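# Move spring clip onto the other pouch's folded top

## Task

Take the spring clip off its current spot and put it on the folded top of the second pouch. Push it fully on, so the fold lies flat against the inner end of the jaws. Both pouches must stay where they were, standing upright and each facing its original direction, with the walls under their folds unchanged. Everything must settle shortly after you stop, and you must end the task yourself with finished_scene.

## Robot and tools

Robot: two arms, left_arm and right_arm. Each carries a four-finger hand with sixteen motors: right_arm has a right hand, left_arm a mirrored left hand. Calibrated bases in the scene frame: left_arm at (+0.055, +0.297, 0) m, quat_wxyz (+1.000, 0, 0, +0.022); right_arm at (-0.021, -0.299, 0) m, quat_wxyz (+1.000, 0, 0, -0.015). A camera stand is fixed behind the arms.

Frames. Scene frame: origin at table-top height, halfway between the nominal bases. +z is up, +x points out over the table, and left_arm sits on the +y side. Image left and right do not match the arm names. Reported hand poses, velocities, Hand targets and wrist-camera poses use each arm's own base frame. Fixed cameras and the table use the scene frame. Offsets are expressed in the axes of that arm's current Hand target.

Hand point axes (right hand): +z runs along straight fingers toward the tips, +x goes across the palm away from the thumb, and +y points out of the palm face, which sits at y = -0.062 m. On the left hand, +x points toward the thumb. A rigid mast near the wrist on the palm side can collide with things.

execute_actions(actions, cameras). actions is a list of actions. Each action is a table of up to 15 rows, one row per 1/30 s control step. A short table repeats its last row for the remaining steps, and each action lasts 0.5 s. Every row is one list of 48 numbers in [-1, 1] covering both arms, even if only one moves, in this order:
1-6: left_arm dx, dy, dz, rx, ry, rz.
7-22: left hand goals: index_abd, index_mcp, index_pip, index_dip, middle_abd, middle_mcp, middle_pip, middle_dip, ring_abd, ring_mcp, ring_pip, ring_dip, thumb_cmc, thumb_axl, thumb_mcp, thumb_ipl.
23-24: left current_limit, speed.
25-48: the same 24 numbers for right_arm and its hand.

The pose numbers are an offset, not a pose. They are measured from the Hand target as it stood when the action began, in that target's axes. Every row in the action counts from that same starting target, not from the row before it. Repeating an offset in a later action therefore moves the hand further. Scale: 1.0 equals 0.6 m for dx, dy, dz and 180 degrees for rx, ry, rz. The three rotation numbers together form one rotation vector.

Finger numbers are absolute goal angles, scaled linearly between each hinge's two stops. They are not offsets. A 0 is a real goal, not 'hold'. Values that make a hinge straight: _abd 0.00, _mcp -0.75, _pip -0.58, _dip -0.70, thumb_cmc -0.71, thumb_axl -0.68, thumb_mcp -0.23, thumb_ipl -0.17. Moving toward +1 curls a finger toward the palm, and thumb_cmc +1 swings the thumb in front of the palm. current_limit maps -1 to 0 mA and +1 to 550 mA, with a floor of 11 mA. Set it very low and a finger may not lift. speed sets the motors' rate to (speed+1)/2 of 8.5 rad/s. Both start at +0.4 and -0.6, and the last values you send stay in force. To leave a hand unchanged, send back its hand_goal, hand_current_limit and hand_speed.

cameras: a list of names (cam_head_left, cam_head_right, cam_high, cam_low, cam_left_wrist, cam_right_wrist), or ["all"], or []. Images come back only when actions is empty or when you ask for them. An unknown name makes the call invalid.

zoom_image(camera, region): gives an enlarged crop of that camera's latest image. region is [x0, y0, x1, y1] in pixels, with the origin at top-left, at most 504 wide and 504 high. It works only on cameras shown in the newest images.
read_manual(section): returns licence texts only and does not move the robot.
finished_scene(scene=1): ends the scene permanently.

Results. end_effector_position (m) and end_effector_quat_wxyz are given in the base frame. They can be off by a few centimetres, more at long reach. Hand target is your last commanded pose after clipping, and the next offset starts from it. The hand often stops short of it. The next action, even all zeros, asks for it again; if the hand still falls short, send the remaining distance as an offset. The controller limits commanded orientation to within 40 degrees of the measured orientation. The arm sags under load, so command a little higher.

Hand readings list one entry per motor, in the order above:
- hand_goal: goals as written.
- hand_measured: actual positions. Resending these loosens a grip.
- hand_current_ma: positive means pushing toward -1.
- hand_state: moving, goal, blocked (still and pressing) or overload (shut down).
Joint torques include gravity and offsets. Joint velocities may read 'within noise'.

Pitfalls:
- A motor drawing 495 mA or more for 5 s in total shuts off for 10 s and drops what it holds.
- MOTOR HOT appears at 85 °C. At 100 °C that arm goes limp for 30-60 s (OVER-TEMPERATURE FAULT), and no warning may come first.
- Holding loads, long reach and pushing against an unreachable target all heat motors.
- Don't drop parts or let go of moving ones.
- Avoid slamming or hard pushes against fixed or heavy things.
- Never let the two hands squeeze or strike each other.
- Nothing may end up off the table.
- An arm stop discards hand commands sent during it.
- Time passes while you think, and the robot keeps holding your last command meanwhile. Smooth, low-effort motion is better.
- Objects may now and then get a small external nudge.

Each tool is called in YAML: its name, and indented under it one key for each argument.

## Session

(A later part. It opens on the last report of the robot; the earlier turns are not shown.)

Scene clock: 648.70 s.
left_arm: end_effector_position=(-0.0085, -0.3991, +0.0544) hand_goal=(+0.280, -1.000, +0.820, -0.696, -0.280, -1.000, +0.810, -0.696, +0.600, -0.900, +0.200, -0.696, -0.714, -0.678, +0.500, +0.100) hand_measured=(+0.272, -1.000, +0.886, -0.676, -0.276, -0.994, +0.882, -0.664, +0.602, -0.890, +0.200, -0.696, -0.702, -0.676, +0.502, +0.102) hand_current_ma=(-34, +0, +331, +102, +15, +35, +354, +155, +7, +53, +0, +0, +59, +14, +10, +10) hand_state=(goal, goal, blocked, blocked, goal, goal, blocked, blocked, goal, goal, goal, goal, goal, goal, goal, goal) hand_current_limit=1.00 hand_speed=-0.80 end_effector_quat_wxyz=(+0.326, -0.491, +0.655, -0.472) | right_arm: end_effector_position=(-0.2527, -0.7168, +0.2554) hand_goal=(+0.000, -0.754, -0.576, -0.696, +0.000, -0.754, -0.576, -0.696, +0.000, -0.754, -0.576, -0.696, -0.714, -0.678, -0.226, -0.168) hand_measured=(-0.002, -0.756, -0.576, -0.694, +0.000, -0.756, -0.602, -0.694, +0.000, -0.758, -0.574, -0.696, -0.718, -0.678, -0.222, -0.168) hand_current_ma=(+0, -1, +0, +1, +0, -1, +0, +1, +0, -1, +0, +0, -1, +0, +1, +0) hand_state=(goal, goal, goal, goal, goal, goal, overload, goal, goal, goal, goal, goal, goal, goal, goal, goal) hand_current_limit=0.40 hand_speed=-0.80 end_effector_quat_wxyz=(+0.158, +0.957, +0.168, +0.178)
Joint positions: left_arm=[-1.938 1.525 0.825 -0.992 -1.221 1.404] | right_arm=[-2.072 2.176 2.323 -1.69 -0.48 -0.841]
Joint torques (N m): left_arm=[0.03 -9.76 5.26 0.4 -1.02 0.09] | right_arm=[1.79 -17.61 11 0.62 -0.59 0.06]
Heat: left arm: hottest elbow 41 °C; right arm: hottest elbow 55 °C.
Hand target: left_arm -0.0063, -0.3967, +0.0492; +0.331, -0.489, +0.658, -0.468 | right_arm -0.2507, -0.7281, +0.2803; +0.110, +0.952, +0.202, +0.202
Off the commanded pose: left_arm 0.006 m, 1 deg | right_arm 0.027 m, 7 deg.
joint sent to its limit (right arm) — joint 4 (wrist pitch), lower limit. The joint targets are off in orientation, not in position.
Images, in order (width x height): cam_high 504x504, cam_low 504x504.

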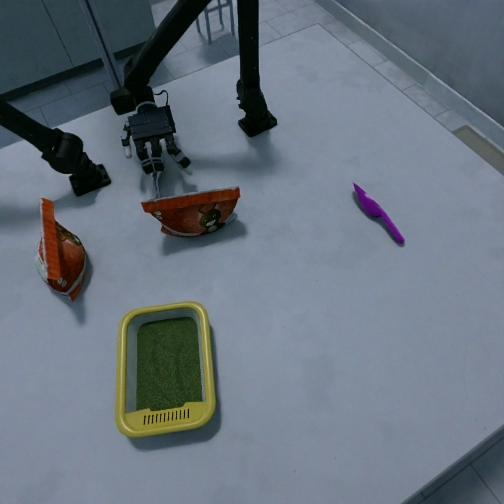

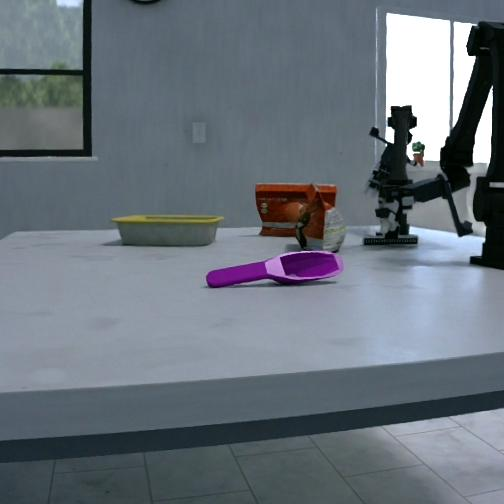

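execute_actions:
  actions:
    - [[0,0,0,0,0,0,0.36,-1.0,0.81,-0.696,-0.36,-1.0,0.80,-0.696,0.6,-0.9,0.2,-0.696,-0.714,-0.678,0.5,0.1,1.0,-0.8,0,0,0,0,0,0,0,-0.754,-0.576,-0.696,0,-0.754,-0.576,-0.696,0,-0.754,-0.576,-0.696,-0.714,-0.678,-0.226,-0.168,0.4,-0.8]]
    - [[0,0,0,0,0,0,0.36,-1.0,0.80,-0.696,-0.36,-1.0,0.795,-0.696,0.6,-0.9,0.2,-0.696,-0.714,-0.678,0.5,0.1,0.79,-0.8,0,0,0,0,0,0,0,-0.754,-0.576,-0.696,0,-0.754,-0.576,-0.696,0,-0.754,-0.576,-0.696,-0.714,-0.678,-0.226,-0.168,0.4,-0.8]]
  cameras: ["cam_high", "cam_low", "cam_left_wrist"]

zoom_image:
  camera: "cam_high"
  region: [120, 155, 180, 215]

zoom_image:
  camera: "cam_low"
  region: [350, 195, 420, 265]

zoom_image:
  camera: "cam_left_wrist"
  region: [80, 0, 260, 180]

Scene clock: 650.20 s.
left_arm: end_effector_position=(-0.0085, -0.3991, +0.0544) hand_goal=(+0.360, -1.000, +0.800, -0.696, -0.360, -1.000, +0.794, -0.696, +0.600, -0.900, +0.200, -0.696, -0.714, -0.678, +0.500, +0.100) hand_measured=(+0.314, -1.000, +0.888, -0.672, -0.330, -0.992, +0.882, -0.660, +0.602, -0.890, +0.200, -0.696, -0.702, -0.676, +0.502, +0.102) hand_current_ma=(-199, +0, +433, +118, +133, +46, +434, +180, +7, +53, +0, +0, +59, +14, +10, +10) hand_state=(blocked, goal, blocked, blocked, blocked, goal, blocked, blocked, goal, goal, goal, goal, goal, goal, goal, goal) hand_current_limit=0.79 hand_speed=-0.80 end_effector_quat_wxyz=(+0.326, -0.491, +0.655, -0.472) | right_arm: end_effector_position=(-0.2527, -0.7168, +0.2554) hand_goal=(+0.000, -0.754, -0.576, -0.696, +0.000, -0.754, -0.576, -0.696, +0.000, -0.754, -0.576, -0.696, -0.714, -0.678, -0.226, -0.168) hand_measured=(-0.002, -0.756, -0.576, -0.694, +0.000, -0.756, -0.602, -0.694, +0.000, -0.758, -0.574, -0.696, -0.718, -0.678, -0.222, -0.168) hand_current_ma=(+0, -1, +0, +1, +0, -1, +0, +1, +0, -1, +0, +0, -1, +0, +1, +0) hand_state=(goal, goal, goal, goal, goal, goal, overload, goal, goal, goal, goal, goal, goal, goal, goal, goal) hand_current_limit=0.40 hand_speed=-0.80 end_effector_quat_wxyz=(+0.158, +0.957, +0.168, +0.178)
Joint positions: left_arm=[-1.938 1.525 0.825 -0.992 -1.221 1.404] | right_arm=[-2.072 2.176 2.323 -1.69 -0.48 -0.841]
Joint torques (N m): left_arm=[0.03 -9.88 5.26 0.36 -1.03 0.09] | right_arm=[1.49 -18.49 11.02 0.57 -0.58 0.04]
Heat: left arm: hottest elbow 41 °C; right arm: hottest elbow 55 °C.
Hand target: left_arm -0.0063, -0.3967, +0.0492; +0.331, -0.489, +0.658, -0.468 | right_arm -0.2507, -0.7281, +0.2803; +0.110, +0.952, +0.202, +0.202
Off the commanded pose: left_arm 0.006 m, 1 deg | right_arm 0.027 m, 7 deg.
joint sent to its limit (right arm) — joint 4 (wrist pitch), lower limit. The joint targets are off in orientation, not in position.
Images, in order (width x height): cam_high 504x504, cam_low 504x504, cam_left_wrist 504x504.

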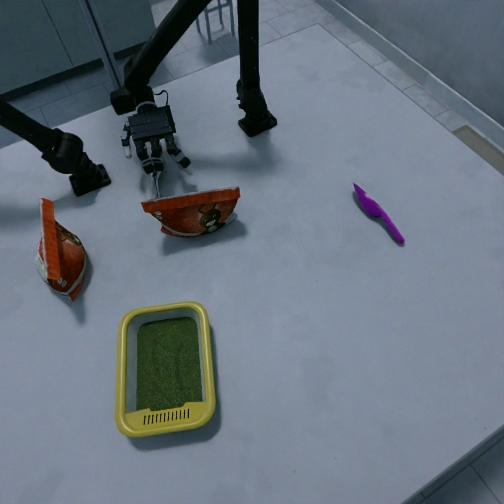

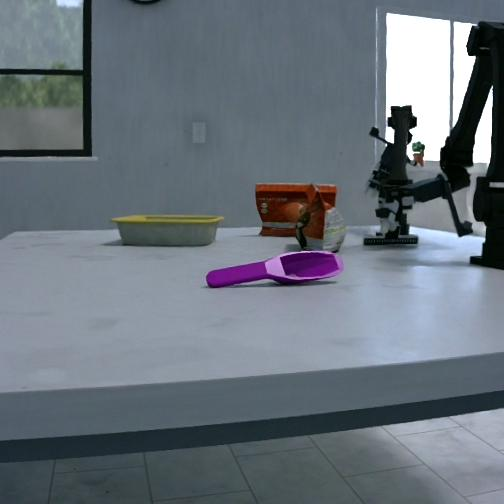

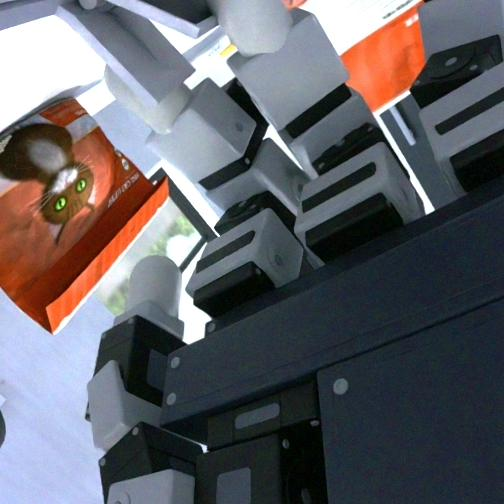

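Scaled by 8.400 from the camera's 504x504 image, which has a finer 720x720 frame.

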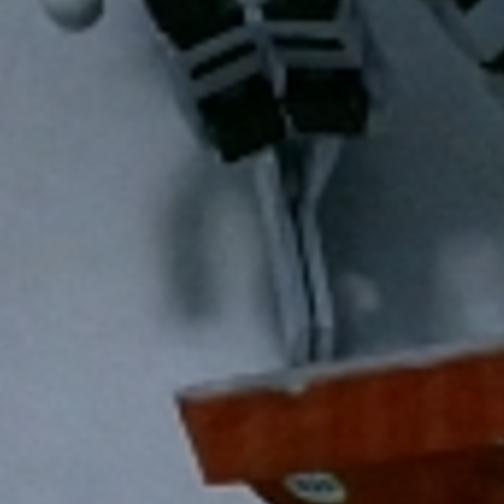

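Scaled by 7.200 from the camera's 504x504 image, which has a finer 720x720 frame.

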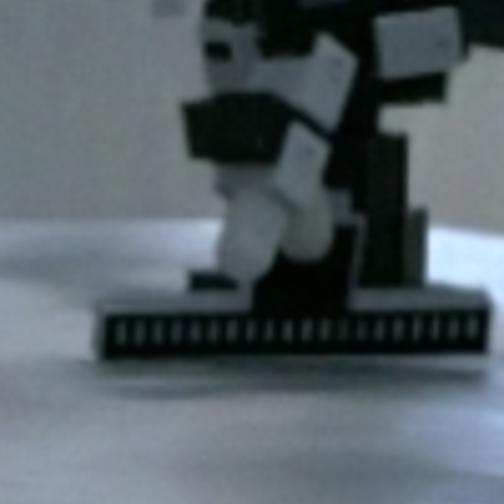

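Scaled by 2.800 from the camera's 504x504 image, which has a finer 720x720 frame.

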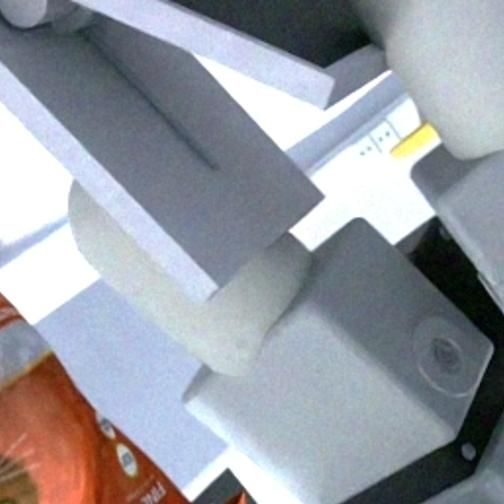

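execute_actions:
  actions:
    - [[0,0,0,0,0,0,0.36,-1.0,0.76,-0.696,-0.37,-1.0,0.76,-0.696,0.6,-0.9,0.2,-0.696,-0.714,-0.678,0.5,0.1,1.0,-0.7,0,0,0,0,0,0,0,-0.754,-0.576,-0.696,0,-0.754,-0.576,-0.696,0,-0.754,-0.576,-0.696,-0.714,-0.678,-0.226,-0.168,0.4,-0.8]]
    - [[0,0,0,0,0,0,0.37,-1.0,0.79,-0.696,-0.38,-1.0,0.79,-0.696,0.6,-0.9,0.2,-0.696,-0.714,-0.678,0.5,0.1,0.79,-0.8,0,0,0,0,0,0,0,-0.754,-0.576,-0.696,0,-0.754,-0.576,-0.696,0,-0.754,-0.576,-0.696,-0.714,-0.678,-0.226,-0.168,0.4,-0.8]]

Scene clock: 651.80 s.
left_arm: end_effector_position=(-0.0085, -0.3991, +0.0544) hand_goal=(+0.370, -1.000, +0.790, -0.696, -0.380, -1.000, +0.790, -0.696, +0.600, -0.900, +0.200, -0.696, -0.714, -0.678, +0.500, +0.100) hand_measured=(+0.314, -1.000, +0.888, -0.672, -0.336, -0.990, +0.882, -0.660, +0.602, -0.890, +0.200, -0.696, -0.702, -0.676, +0.502, +0.102) hand_current_ma=(-243, +0, +483, +121, +189, +47, +455, +182, +7, +53, +0, +0, +59, +14, +10, +10) hand_state=(blocked, goal, blocked, blocked, blocked, goal, blocked, blocked, goal, goal, goal, goal, goal, goal, goal, goal) hand_current_limit=0.79 hand_speed=-0.80 end_effector_quat_wxyz=(+0.326, -0.491, +0.655, -0.472) | right_arm: end_effector_position=(-0.2527, -0.7168, +0.2554) hand_goal=(+0.000, -0.754, -0.576, -0.696, +0.000, -0.754, -0.576, -0.696, +0.000, -0.754, -0.576, -0.696, -0.714, -0.678, -0.226, -0.168) hand_measured=(-0.002, -0.756, -0.576, -0.694, +0.000, -0.756, -0.602, -0.694, +0.000, -0.758, -0.574, -0.696, -0.718, -0.678, -0.222, -0.168) hand_current_ma=(+0, -1, +0, +1, +0, -1, +0, +1, +0, -1, +0, +0, -1, +0, +1, +0) hand_state=(goal, goal, goal, goal, goal, goal, overload, goal, goal, goal, goal, goal, goal, goal, goal, goal) hand_current_limit=0.40 hand_speed=-0.80 end_effector_quat_wxyz=(+0.158, +0.957, +0.168, +0.178)
Joint positions: left_arm=[-1.938 1.525 0.825 -0.992 -1.221 1.404] | right_arm=[-2.072 2.176 2.323 -1.69 -0.48 -0.841]
Joint torques (N m): left_arm=[0.15 -9.93 5.23 0.36 -1.02 0.11] | right_arm=[1.79 -17.9 10.86 0.57 -0.61 0.05]
Heat: left arm: hottest elbow 41 °C; right arm: hottest elbow 55 °C.
Hand target: left_arm -0.0063, -0.3967, +0.0492; +0.331, -0.489, +0.658, -0.468 | right_arm -0.2507, -0.7281, +0.2803; +0.110, +0.952, +0.202, +0.202
Off the commanded pose: left_arm 0.006 m, 1 deg | right_arm 0.027 m, 7 deg.
joint sent to its limit (right arm) — joint 4 (wrist pitch), lower limit. The joint targets are off in orientation, not in position.

execute_actions:
  actions:
    - [[-0.001,-0.047,-0.0171,0,0,0,0.37,-1.0,0.80,-0.696,-0.38,-1.0,0.80,-0.696,0.6,-0.9,0.2,-0.696,-0.714,-0.678,0.5,0.1,0.79,-0.8,0,0,0,0,0,0,0,-0.754,-0.576,-0.696,0,-0.754,-0.576,-0.696,0,-0.754,-0.576,-0.696,-0.714,-0.678,-0.226,-0.168,0.4,-0.8]]
    - [[-0.001,-0.047,-0.0171,0,0,0,0.37,-1.0,0.80,-0.696,-0.38,-1.0,0.80,-0.696,0.6,-0.9,0.2,-0.696,-0.714,-0.678,0.5,0.1,0.79,-0.8,0,0,0,0,0,0,0,-0.754,-0.576,-0.696,0,-0.754,-0.576,-0.696,0,-0.754,-0.576,-0.696,-0.714,-0.678,-0.226,-0.168,0.4,-0.8]]
  cameras: ["cam_high", "cam_low", "cam_left_wrist"]

zoom_image:
  camera: "cam_high"
  region: [120, 140, 180, 200]

zoom_image:
  camera: "cam_low"
  region: [350, 175, 420, 245]

zoom_image:
  camera: "cam_left_wrist"
  region: [80, 0, 260, 180]

Scene clock: 653.80 s.
left_arm: end_effector_position=(-0.0002, -0.3758, +0.0898) hand_goal=(+0.370, -1.000, +0.800, -0.696, -0.380, -1.000, +0.800, -0.696, +0.600, -0.900, +0.200, -0.696, -0.714, -0.678, +0.500, +0.100) hand_measured=(+0.312, -1.000, +0.874, -0.670, -0.368, -0.966, +0.982, -0.646, +0.602, -0.890, +0.200, -0.696, -0.702, -0.676, +0.502, +0.102) hand_current_ma=(-253, +0, +369, +131, +55, +174, +492, +253, +7, +53, +0, +0, +59, +15, +9, +10) hand_state=(blocked, goal, blocked, blocked, goal, blocked, blocked, blocked, goal, goal, goal, goal, goal, goal, goal, goal) hand_current_limit=0.79 hand_speed=-0.80 end_effector_quat_wxyz=(+0.345, -0.478, +0.665, -0.459) | right_arm: end_effector_position=(-0.2527, -0.7168, +0.2554) hand_goal=(+0.000, -0.754, -0.576, -0.696, +0.000, -0.754, -0.576, -0.696, +0.000, -0.754, -0.576, -0.696, -0.714, -0.678, -0.226, -0.168) hand_measured=(-0.002, -0.756, -0.576, -0.694, +0.000, -0.756, -0.602, -0.694, +0.000, -0.758, -0.574, -0.696, -0.718, -0.678, -0.222, -0.168) hand_current_ma=(+0, -1, +0, +1, +0, -1, +0, +1, +0, -1, +0, +0, -1, +0, +1, +0) hand_state=(goal, goal, goal, goal, goal, goal, overload, goal, goal, goal, goal, goal, goal, goal, goal, goal) hand_current_limit=0.40 hand_speed=-0.80 end_effector_quat_wxyz=(+0.158, +0.957, +0.168, +0.178)
Joint positions: left_arm=[-1.938 1.425 0.834 -1.151 -1.217 1.409] | right_arm=[-2.072 2.176 2.323 -1.69 -0.48 -0.841]
Joint torques (N m): left_arm=[0.09 -10.17 10.03 -0.51 -1.17 0.08] | right_arm=[1.67 -18.32 11 0.49 -0.59 0.07]
Heat: left arm: hottest elbow 41 °C; right arm: hottest elbow 55 °C.
Hand target: left_arm -0.0054, -0.3942, +0.1090; +0.331, -0.489, +0.658, -0.468 | right_arm -0.2507, -0.7281, +0.2803; +0.110, +0.952, +0.202, +0.202
Off the commanded pose: left_arm 0.027 m, 2 deg | right_arm 0.027 m, 7 deg.
joint sent to its limit (right arm) — joint 4 (wrist pitch), lower limit. The joint targets are off in orientation, not in position.
Images, in order (width x height): cam_high 504x504, cam_low 504x504, cam_left_wrist 504x504.

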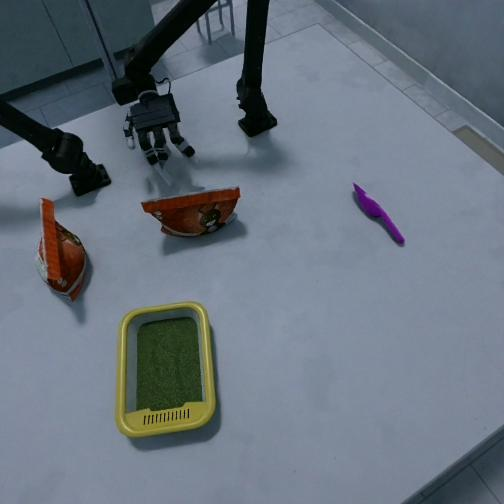

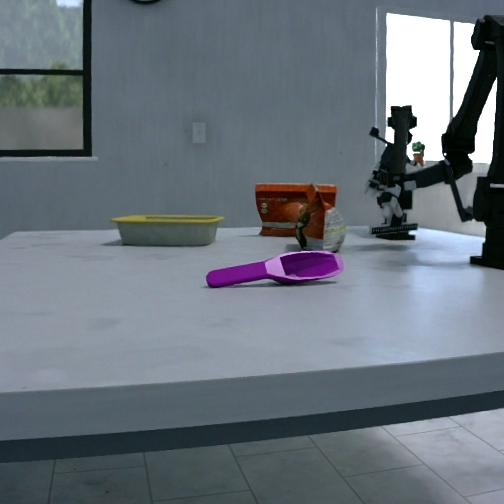

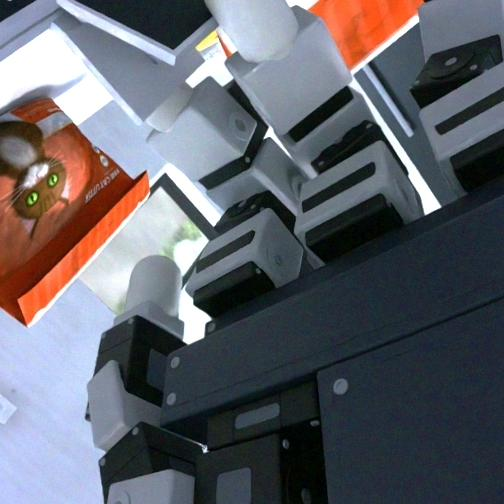

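Scaled by 8.400 from the camera's 504x504 image, which has a finer 720x720 frame.

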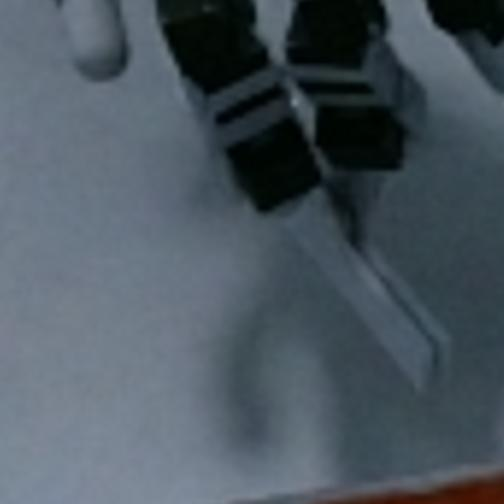

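Scaled by 7.200 from the camera's 504x504 image, which has a finer 720x720 frame.

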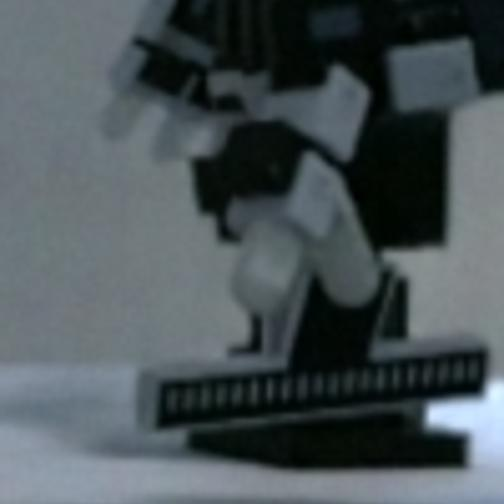

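Scaled by 2.800 from the camera's 504x504 image, which has a finer 720x720 frame.

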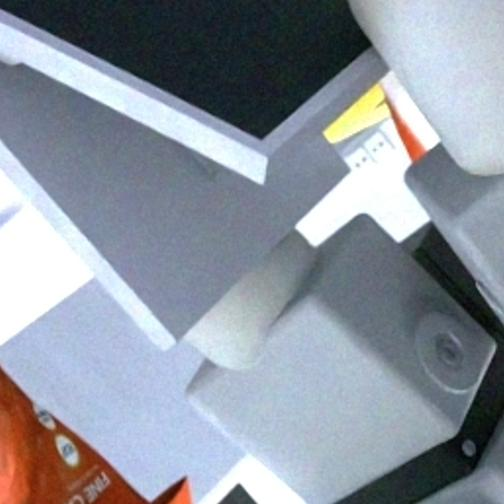

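execute_actions:
  actions:
    - [[0.0009,0.0423,0.0154,0,0,0,0.35,-1.0,0.78,-0.696,-0.36,-1.0,0.78,-0.696,0.6,-0.9,0.2,-0.696,-0.714,-0.678,0.5,0.1,0.79,-0.8,0,0,0,0,0,0,0,-0.754,-0.576,-0.696,0,-0.754,-0.576,-0.696,0,-0.754,-0.576,-0.696,-0.714,-0.678,-0.226,-0.168,0.4,-0.8]]
    - [[0.0008,0.035,0.0127,0,0,0,0.35,-1.0,0.78,-0.696,-0.36,-1.0,0.78,-0.696,0.6,-0.9,0.2,-0.696,-0.714,-0.678,0.5,0.1,0.79,-0.8,0,0,0,0,0,0,0,-0.754,-0.576,-0.696,0,-0.754,-0.576,-0.696,0,-0.754,-0.576,-0.696,-0.714,-0.678,-0.226,-0.168,0.4,-0.8]]
  cameras: ["cam_high", "cam_low"]

zoom_image:
  camera: "cam_low"
  region: [350, 195, 420, 265]

Scene clock: 655.83 s.
left_arm: end_effector_position=(-0.0081, -0.3963, +0.0617) hand_goal=(+0.350, -1.000, +0.780, -0.696, -0.360, -1.000, +0.780, -0.696, +0.600, -0.900, +0.200, -0.696, -0.714, -0.678, +0.500, +0.100) hand_measured=(+0.298, -1.000, +0.792, -0.692, -0.360, -0.952, +0.994, -0.642, +0.602, -0.890, +0.200, -0.696, -0.702, -0.676, +0.502, +0.102) hand_current_ma=(-226, -1, +54, +22, +3, +249, +492, +269, +7, +53, +0, +0, +59, +15, +9, +10) hand_state=(blocked, goal, goal, goal, goal, blocked, blocked, blocked, goal, goal, goal, goal, goal, goal, goal, goal) hand_current_limit=0.79 hand_speed=-0.80 end_effector_quat_wxyz=(+0.331, -0.488, +0.659, -0.468) | right_arm: end_effector_position=(-0.2527, -0.7168, +0.2554) hand_goal=(+0.000, -0.754, -0.576, -0.696, +0.000, -0.754, -0.576, -0.696, +0.000, -0.754, -0.576, -0.696, -0.714, -0.678, -0.226, -0.168) hand_measured=(-0.002, -0.756, -0.576, -0.694, +0.000, -0.756, -0.602, -0.694, +0.000, -0.758, -0.574, -0.696, -0.718, -0.678, -0.222, -0.168) hand_current_ma=(+0, -1, +0, +1, +0, -1, +0, +1, +0, -1, +0, +0, -1, +0, +1, +0) hand_state=(goal, goal, goal, goal, goal, goal, overload, goal, goal, goal, goal, goal, goal, goal, goal, goal) hand_current_limit=0.40 hand_speed=-0.80 end_effector_quat_wxyz=(+0.158, +0.957, +0.168, +0.178)
Joint positions: left_arm=[-1.938 1.509 0.834 -1.027 -1.217 1.409] | right_arm=[-2.072 2.176 2.323 -1.69 -0.48 -0.841]
Joint torques (N m): left_arm=[0.15 -10.29 5.46 0.34 -1.18 0.03] | right_arm=[1.79 -18.08 11.14 0.47 -0.59 0.04]
Heat: left arm: hottest elbow 42 °C; right arm: hottest elbow 55 °C.
Hand target: left_arm -0.0061, -0.3961, +0.0597; +0.331, -0.489, +0.658, -0.468 | right_arm -0.2507, -0.7281, +0.2803; +0.110, +0.952, +0.202, +0.202
Off the commanded pose: left_arm 0.003 m, 0 deg | right_arm 0.027 m, 7 deg.
joint sent to its limit (right arm) — joint 4 (wrist pitch), lower limit. The joint targets are off in orientation, not in position.
Images, in order (width x height): cam_high 504x504, cam_low 504x504.

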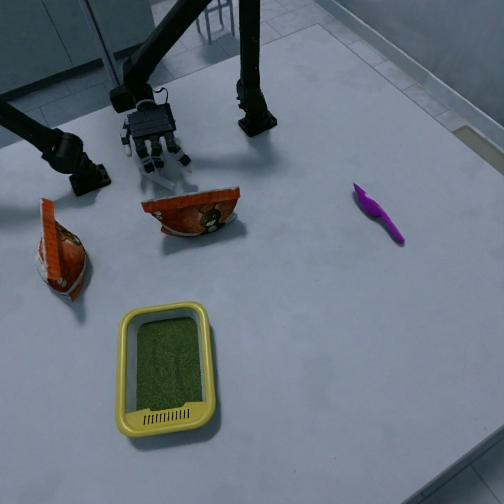

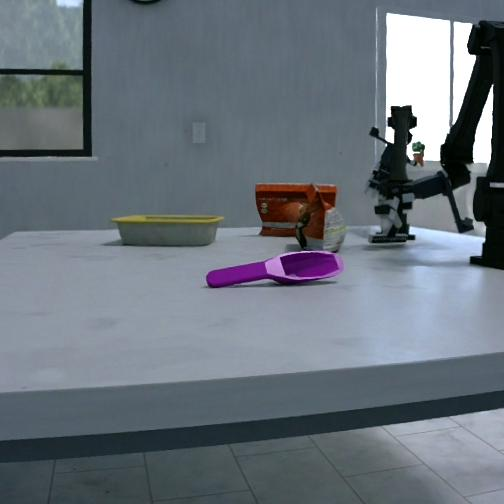

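Scaled by 7.200 from the camera's 504x504 image, which has a finer 720x720 frame.

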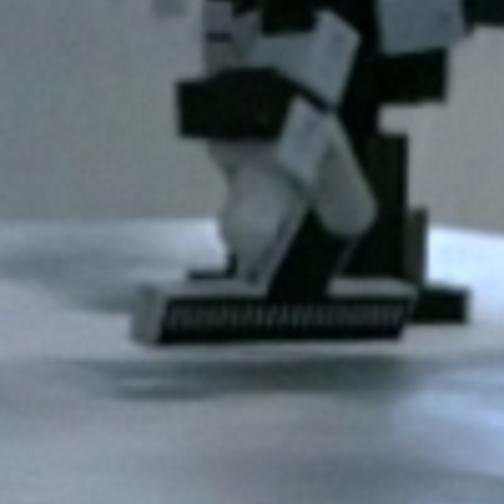

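execute_actions:
  actions:
    - [[0.0003,0.0125,0.0045,0,0,0,0.25,-1.0,0.80,-0.696,-0.25,-1.0,0.80,-0.696,0.6,-0.9,0.2,-0.696,-0.714,-0.678,0.5,0.1,0.79,-0.85,0,0,0,0,0,0,0,-0.754,-0.576,-0.696,0,-0.754,-0.576,-0.696,0,-0.754,-0.576,-0.696,-0.714,-0.678,-0.226,-0.168,0.4,-0.8]]
    - [[0.0001,0.004,0.0014,0,0,0,0.0,-1.0,0.80,-0.696,0.0,-1.0,0.80,-0.696,0.6,-0.9,0.2,-0.696,-0.714,-0.678,0.5,0.1,0.79,-0.85,0,0,0,0,0,0,0,-0.754,-0.576,-0.696,0,-0.754,-0.576,-0.696,0,-0.754,-0.576,-0.696,-0.714,-0.678,-0.226,-0.168,0.4,-0.8]]
  cameras: ["cam_high", "cam_low"]

zoom_image:
  camera: "cam_low"
  region: [350, 195, 420, 265]

zoom_image:
  camera: "cam_high"
  region: [120, 155, 180, 215]

Scene clock: 657.27 s.
left_arm: end_effector_position=(-0.0091, -0.3990, +0.0546) hand_goal=(+0.000, -1.000, +0.800, -0.696, +0.000, -1.000, +0.800, -0.696, +0.600, -0.900, +0.200, -0.696, -0.714, -0.678, +0.500, +0.100) hand_measured=(-0.010, -1.000, +0.764, -0.706, -0.020, -0.942, +0.990, -0.646, +0.602, -0.890, +0.200, -0.696, -0.702, -0.676, +0.502, +0.102) hand_current_ma=(-45, -1, -178, -52, -82, +311, +492, +244, +7, +53, +0, +0, +59, +15, +9, +10) hand_state=(goal, goal, blocked, goal, goal, blocked, blocked, blocked, goal, goal, goal, goal, goal, goal, goal, goal) hand_current_limit=0.79 hand_speed=-0.85 end_effector_quat_wxyz=(+0.327, -0.490, +0.657, -0.470) | right_arm: end_effector_position=(-0.2527, -0.7168, +0.2554) hand_goal=(+0.000, -0.754, -0.576, -0.696, +0.000, -0.754, -0.576, -0.696, +0.000, -0.754, -0.576, -0.696, -0.714, -0.678, -0.226, -0.168) hand_measured=(-0.002, -0.756, -0.576, -0.694, +0.000, -0.756, -0.602, -0.694, +0.000, -0.758, -0.574, -0.696, -0.718, -0.678, -0.222, -0.168) hand_current_ma=(+0, -1, +0, +1, +0, -1, +0, +1, +0, -1, +0, +0, -1, +0, +1, +0) hand_state=(goal, goal, goal, goal, goal, goal, overload, goal, goal, goal, goal, goal, goal, goal, goal, goal) hand_current_limit=0.40 hand_speed=-0.80 end_effector_quat_wxyz=(+0.158, +0.957, +0.168, +0.178)
Joint positions: left_arm=[-1.938 1.525 0.828 -0.995 -1.217 1.409] | right_arm=[-2.072 2.176 2.323 -1.69 -0.48 -0.841]
Joint torques (N m): left_arm=[0.09 -9.82 5.04 0.42 -1.18 0.02] | right_arm=[1.49 -18.26 10.96 0.42 -0.55 0.05]
Heat: left arm: hottest elbow 42 °C; right arm: hottest elbow 55 °C.
Hand target: left_arm -0.0064, -0.3967, +0.0492; +0.331, -0.489, +0.658, -0.468 | right_arm -0.2507, -0.7281, +0.2803; +0.110, +0.952, +0.202, +0.202
Off the commanded pose: left_arm 0.006 m, 0 deg | right_arm 0.027 m, 7 deg.
joint sent to its limit (right arm) — joint 4 (wrist pitch), lower limit. The joint targets are off in orientation, not in position.
Images, in order (width x height): cam_high 504x504, cam_low 504x504.

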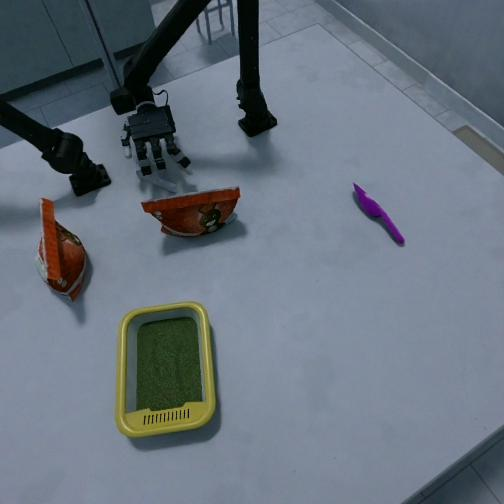

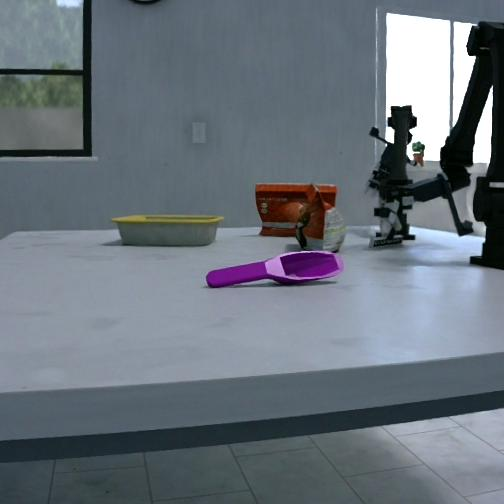

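Scaled by 7.200 from the camera's 504x504 image, which has a finer 720x720 frame.

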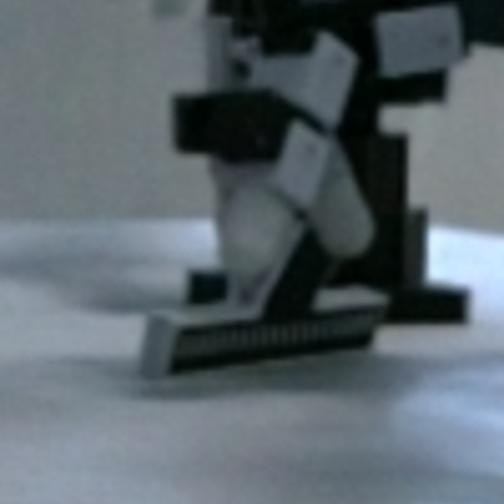

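Scaled by 8.400 from the camera's 504x504 image, which has a finer 720x720 frame.

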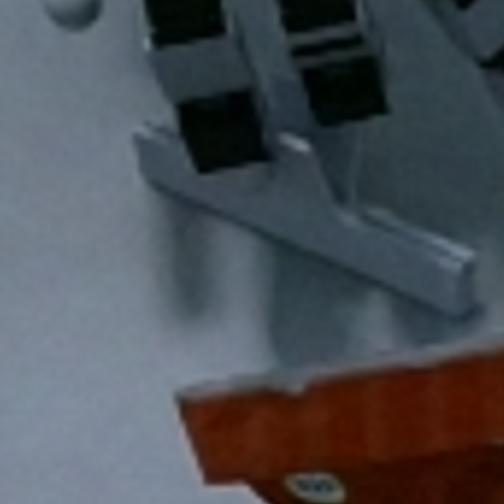

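execute_actions:
  actions:
    - [[0,0,0,0,0,0,-0.15,-1.0,0.84,-0.696,0.15,-1.0,0.78,-0.696,0.6,-0.9,0.2,-0.696,-0.714,-0.678,0.5,0.1,0.79,-0.88,0,0,0,0,0,0,0,-0.754,-0.576,-0.696,0,-0.754,-0.576,-0.696,0,-0.754,-0.576,-0.696,-0.714,-0.678,-0.226,-0.168,0.4,-0.8]]
  cameras: ["cam_high", "cam_low"]

zoom_image:
  camera: "cam_low"
  region: [350, 195, 420, 265]

zoom_image:
  camera: "cam_high"
  region: [120, 155, 180, 215]

Scene clock: 658.23 s.
left_arm: end_effector_position=(-0.0091, -0.3989, +0.0546) hand_goal=(-0.150, -1.000, +0.840, -0.696, +0.150, -1.000, +0.780, -0.696, +0.600, -0.900, +0.200, -0.696, -0.714, -0.678, +0.500, +0.100) hand_measured=(-0.156, -1.000, +0.764, -0.712, +0.128, -0.942, +0.990, -0.648, +0.602, -0.890, +0.200, -0.696, -0.702, -0.676, +0.502, +0.102) hand_current_ma=(-24, -1, -378, -76, -97, +311, +492, +242, +7, +53, +0, +0, +59, +15, +9, +10) hand_state=(goal, goal, blocked, goal, blocked, blocked, blocked, blocked, goal, goal, goal, goal, goal, goal, goal, goal) hand_current_limit=0.79 hand_speed=-0.88 end_effector_quat_wxyz=(+0.327, -0.490, +0.657, -0.470) | right_arm: end_effector_position=(-0.2527, -0.7168, +0.2554) hand_goal=(+0.000, -0.754, -0.576, -0.696, +0.000, -0.754, -0.576, -0.696, +0.000, -0.754, -0.576, -0.696, -0.714, -0.678, -0.226, -0.168) hand_measured=(-0.002, -0.756, -0.576, -0.694, +0.000, -0.756, -0.602, -0.694, +0.000, -0.758, -0.574, -0.696, -0.718, -0.678, -0.222, -0.168) hand_current_ma=(+0, -1, +0, +1, +0, -1, +0, +1, +0, -1, +0, +0, -1, +0, +1, +0) hand_state=(goal, goal, goal, goal, goal, goal, overload, goal, goal, goal, goal, goal, goal, goal, goal, goal) hand_current_limit=0.40 hand_speed=-0.80 end_effector_quat_wxyz=(+0.158, +0.957, +0.168, +0.178)
Joint positions: left_arm=[-1.938 1.525 0.828 -0.995 -1.217 1.41] | right_arm=[-2.072 2.176 2.323 -1.69 -0.48 -0.841]
Joint torques (N m): left_arm=[-0.03 -9.88 5.03 0.44 -1.18 0.02] | right_arm=[2.14 -17.73 10.89 0.59 -0.6 0.06]
Heat: left arm: hottest elbow 42 °C; right arm: hottest elbow 55 °C.
Hand target: left_arm -0.0064, -0.3967, +0.0492; +0.331, -0.489, +0.658, -0.468 | right_arm -0.2507, -0.7281, +0.2803; +0.110, +0.952, +0.202, +0.202
Off the commanded pose: left_arm 0.006 m, 0 deg | right_arm 0.027 m, 7 deg.
joint sent to its limit (right arm) — joint 4 (wrist pitch), lower limit. The joint targets are off in orientation, not in position.
Images, in order (width x height): cam_high 504x504, cam_low 504x504.

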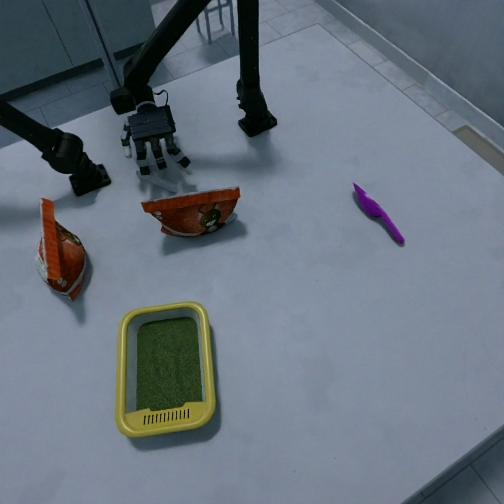

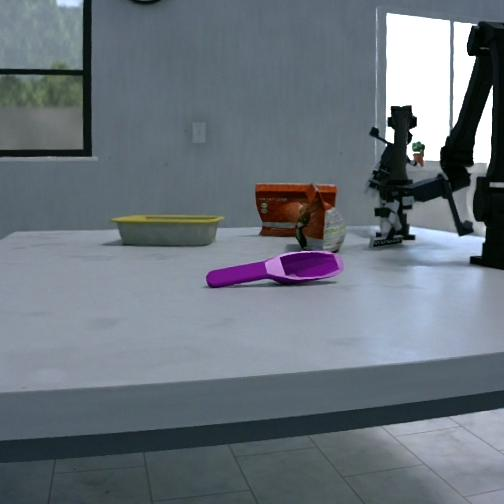

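Scaled by 7.200 from the camera's 504x504 image, which has a finer 720x720 frame.

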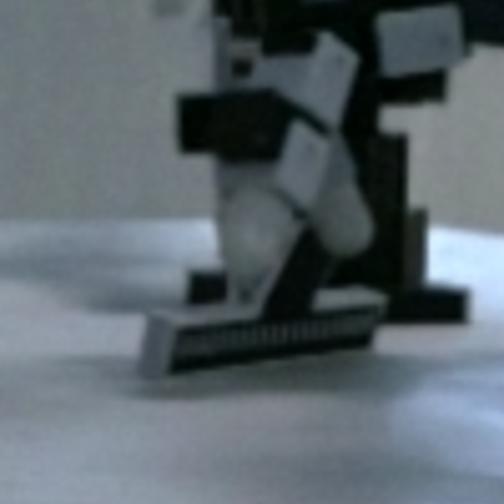

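Scaled by 8.400 from the camera's 504x504 image, which has a finer 720x720 frame.

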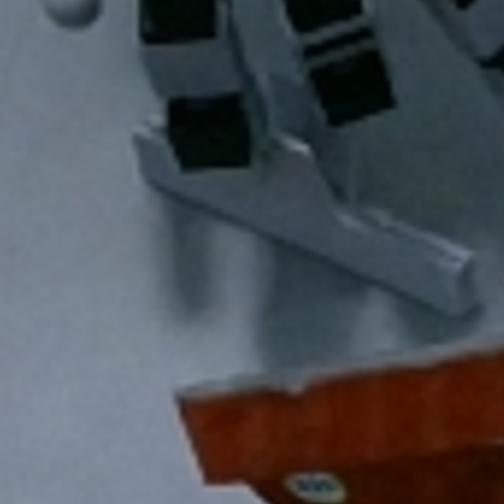

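execute_actions:
  actions:
    - [[0,0,0,0,0,0,-0.25,-1.0,0.74,-0.696,0.25,-1.0,0.99,-0.696,0.6,-0.9,0.2,-0.696,-0.714,-0.678,0.5,0.1,0.6,-0.92,0,0,0,0,0,0,0,-0.754,-0.576,-0.696,0,-0.754,-0.576,-0.696,0,-0.754,-0.576,-0.696,-0.714,-0.678,-0.226,-0.168,0.4,-0.8]]
    - [[0,0,0,0,0,0,-0.5,-1.0,0.72,-0.696,0.5,-1.0,0.99,-0.696,0.6,-0.9,0.2,-0.696,-0.714,-0.678,0.5,0.1,0.6,-0.92,0,0,0,0,0,0,0,-0.754,-0.576,-0.696,0,-0.754,-0.576,-0.696,0,-0.754,-0.576,-0.696,-0.714,-0.678,-0.226,-0.168,0.4,-0.8]]
  cameras: ["cam_high", "cam_low"]

zoom_image:
  camera: "cam_low"
  region: [350, 195, 420, 265]

zoom_image:
  camera: "cam_high"
  region: [120, 155, 180, 215]

Scene clock: 660.00 s.
left_arm: end_effector_position=(-0.0092, -0.3992, +0.0546) hand_goal=(-0.500, -1.000, +0.720, -0.696, +0.500, -1.000, +0.990, -0.696, +0.600, -0.900, +0.200, -0.696, -0.714, -0.678, +0.500, +0.100) hand_measured=(-0.498, -1.000, +0.708, -0.706, +0.492, -0.966, +1.000, -0.686, +0.602, -0.890, +0.200, -0.696, -0.702, -0.676, +0.502, +0.102) hand_current_ma=(+11, +3, -56, -49, -32, +176, +46, +46, +7, +53, +0, +0, +59, +15, +9, +10) hand_state=(goal, goal, goal, goal, goal, blocked, goal, goal, goal, goal, goal, goal, goal, goal, goal, goal) hand_current_limit=0.60 hand_speed=-0.92 end_effector_quat_wxyz=(+0.327, -0.490, +0.657, -0.470) | right_arm: end_effector_position=(-0.2527, -0.7168, +0.2554) hand_goal=(+0.000, -0.754, -0.576, -0.696, +0.000, -0.754, -0.576, -0.696, +0.000, -0.754, -0.576, -0.696, -0.714, -0.678, -0.226, -0.168) hand_measured=(-0.002, -0.756, -0.576, -0.694, +0.000, -0.756, -0.602, -0.694, +0.000, -0.758, -0.574, -0.696, -0.718, -0.678, -0.222, -0.168) hand_current_ma=(+0, -1, +0, +1, +0, -1, +0, +1, +0, -1, +0, +0, -1, +0, +1, +0) hand_state=(goal, goal, goal, goal, goal, goal, overload, goal, goal, goal, goal, goal, goal, goal, goal, goal) hand_current_limit=0.40 hand_speed=-0.80 end_effector_quat_wxyz=(+0.158, +0.957, +0.168, +0.178)
Joint positions: left_arm=[-1.938 1.525 0.828 -0.993 -1.217 1.41] | right_arm=[-2.072 2.176 2.323 -1.69 -0.48 -0.841]
Joint torques (N m): left_arm=[-0.15 -10.05 5.07 0.38 -1.16 0.02] | right_arm=[1.79 -18.2 11.04 0.47 -0.58 0.06]
Heat: left arm: hottest elbow 42 °C; right arm: hottest elbow 55 °C.
Hand target: left_arm -0.0064, -0.3966, +0.0492; +0.331, -0.489, +0.658, -0.468 | right_arm -0.2507, -0.7281, +0.2803; +0.110, +0.952, +0.202, +0.202
Off the commanded pose: left_arm 0.007 m, 1 deg | right_arm 0.027 m, 7 deg.
joint sent to its limit (right arm) — joint 4 (wrist pitch), lower limit. The joint targets are off in orientation, not in position.
Images, in order (width x height): cam_high 504x504, cam_low 504x504.

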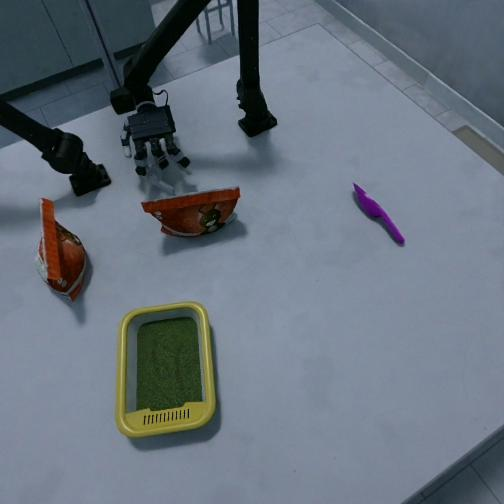

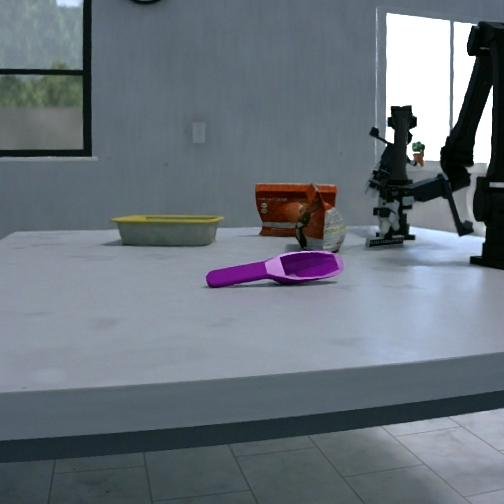

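Scaled by 7.200 from the camera's 504x504 image, which has a finer 720x720 frame.

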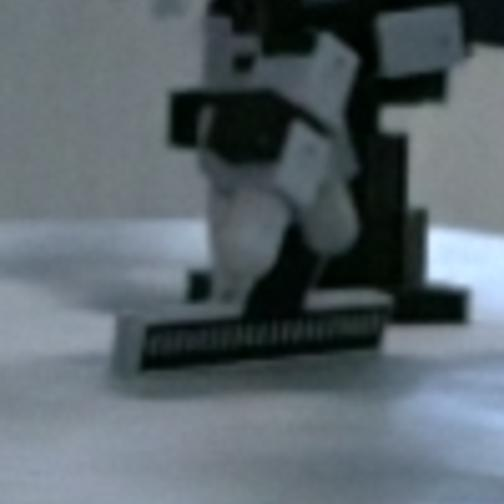

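Scaled by 8.400 from the camera's 504x504 image, which has a finer 720x720 frame.

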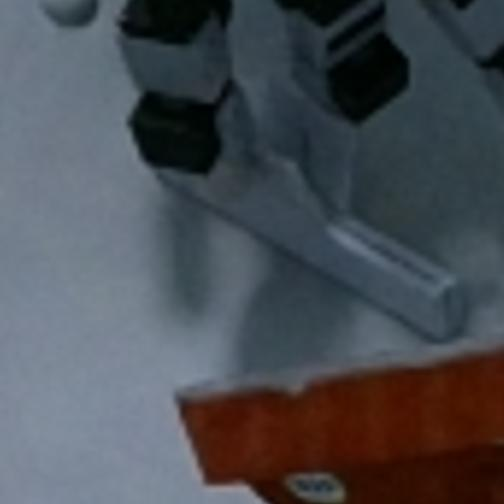

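execute_actions:
  actions:
    - [[0,0,0,0,0,0,-0.5,-1.0,0.78,-0.696,0.5,-1.0,0.90,-0.696,0.6,-0.9,0.2,-0.696,-0.714,-0.678,0.5,0.1,0.7,-0.9,0,0,0,0,0,0,0,-0.754,-0.576,-0.696,0,-0.754,-0.576,-0.696,0,-0.754,-0.576,-0.696,-0.714,-0.678,-0.226,-0.168,0.4,-0.8]]
    - [[0,0,0,0,0,0,-0.45,-1.0,0.84,-0.696,0.45,-1.0,0.82,-0.696,0.6,-0.9,0.2,-0.696,-0.714,-0.678,0.5,0.1,0.7,-0.9,0,0,0,0,0,0,0,-0.754,-0.576,-0.696,0,-0.754,-0.576,-0.696,0,-0.754,-0.576,-0.696,-0.714,-0.678,-0.226,-0.168,0.4,-0.8]]
  cameras: ["cam_high", "cam_low"]

zoom_image:
  camera: "cam_low"
  region: [350, 195, 420, 265]

zoom_image:
  camera: "cam_high"
  region: [120, 155, 180, 215]

Scene clock: 661.83 s.
left_arm: end_effector_position=(-0.0092, -0.3993, +0.0547) hand_goal=(-0.450, -1.000, +0.840, -0.696, +0.450, -1.000, +0.820, -0.696, +0.600, -0.900, +0.200, -0.696, -0.714, -0.678, +0.500, +0.100) hand_measured=(-0.460, -0.998, +0.802, -0.706, +0.452, -0.976, +0.816, -0.696, +0.602, -0.890, +0.200, -0.696, -0.702, -0.676, +0.502, +0.102) hand_current_ma=(-44, +10, -190, -49, +12, +124, -23, -3, +7, +53, +0, +0, +59, +15, +9, +10) hand_state=(goal, goal, blocked, goal, goal, blocked, goal, goal, goal, goal, goal, goal, goal, goal, goal, goal) hand_current_limit=0.70 hand_speed=-0.90 end_effector_quat_wxyz=(+0.327, -0.490, +0.657, -0.470) | right_arm: end_effector_position=(-0.2527, -0.7168, +0.2554) hand_goal=(+0.000, -0.754, -0.576, -0.696, +0.000, -0.754, -0.576, -0.696, +0.000, -0.754, -0.576, -0.696, -0.714, -0.678, -0.226, -0.168) hand_measured=(-0.002, -0.756, -0.576, -0.694, +0.000, -0.756, -0.602, -0.694, +0.000, -0.758, -0.574, -0.696, -0.718, -0.678, -0.222, -0.168) hand_current_ma=(+0, -1, +0, +1, +0, -1, +0, +1, +0, -1, +0, +0, -1, +0, +1, +0) hand_state=(goal, goal, goal, goal, goal, goal, overload, goal, goal, goal, goal, goal, goal, goal, goal, goal) hand_current_limit=0.40 hand_speed=-0.80 end_effector_quat_wxyz=(+0.158, +0.957, +0.168, +0.178)
Joint positions: left_arm=[-1.938 1.525 0.828 -0.993 -1.217 1.41] | right_arm=[-2.072 2.176 2.323 -1.69 -0.48 -0.841]
Joint torques (N m): left_arm=[0.15 -9.88 5.01 0.39 -1.16 0.01] | right_arm=[2.02 -18.08 10.97 0.53 -0.57 0.02]
Heat: left arm: hottest elbow 42 °C; right arm: hottest elbow 55 °C.
Hand target: left_arm -0.0064, -0.3967, +0.0492; +0.331, -0.489, +0.658, -0.468 | right_arm -0.2507, -0.7281, +0.2803; +0.110, +0.952, +0.202, +0.202
Off the commanded pose: left_arm 0.007 m, 1 deg | right_arm 0.027 m, 7 deg.
joint sent to its limit (right arm) — joint 4 (wrist pitch), lower limit. The joint targets are off in orientation, not in position.
Images, in order (width x height): cam_high 504x504, cam_low 504x504.

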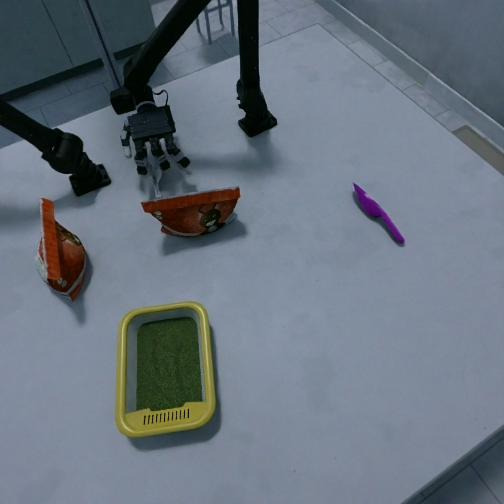

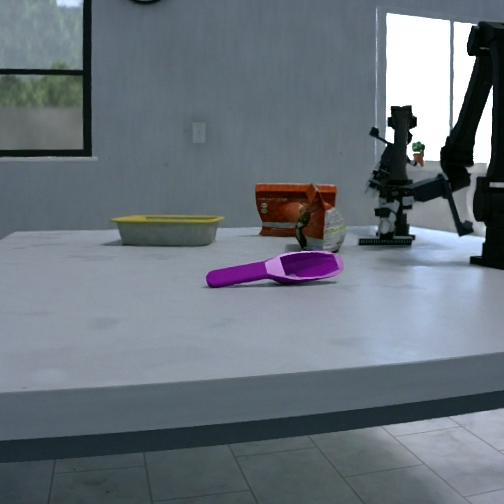

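Scaled by 7.200 from the camera's 504x504 image, which has a finer 720x720 frame.

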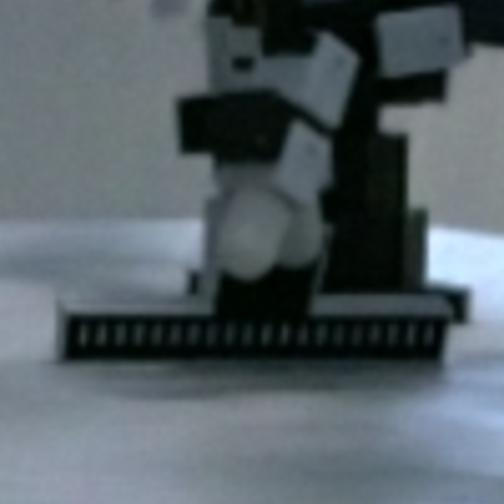

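Scaled by 8.400 from the camera's 504x504 image, which has a finer 720x720 frame.

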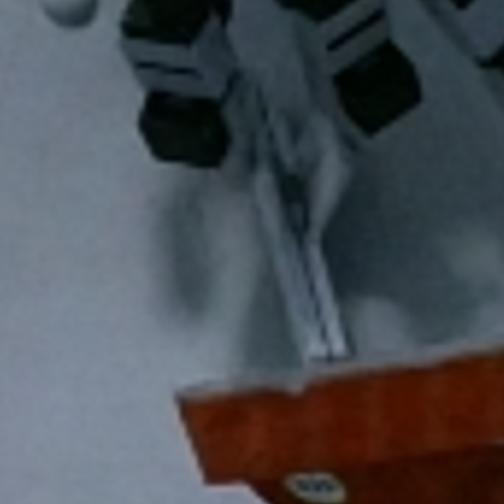

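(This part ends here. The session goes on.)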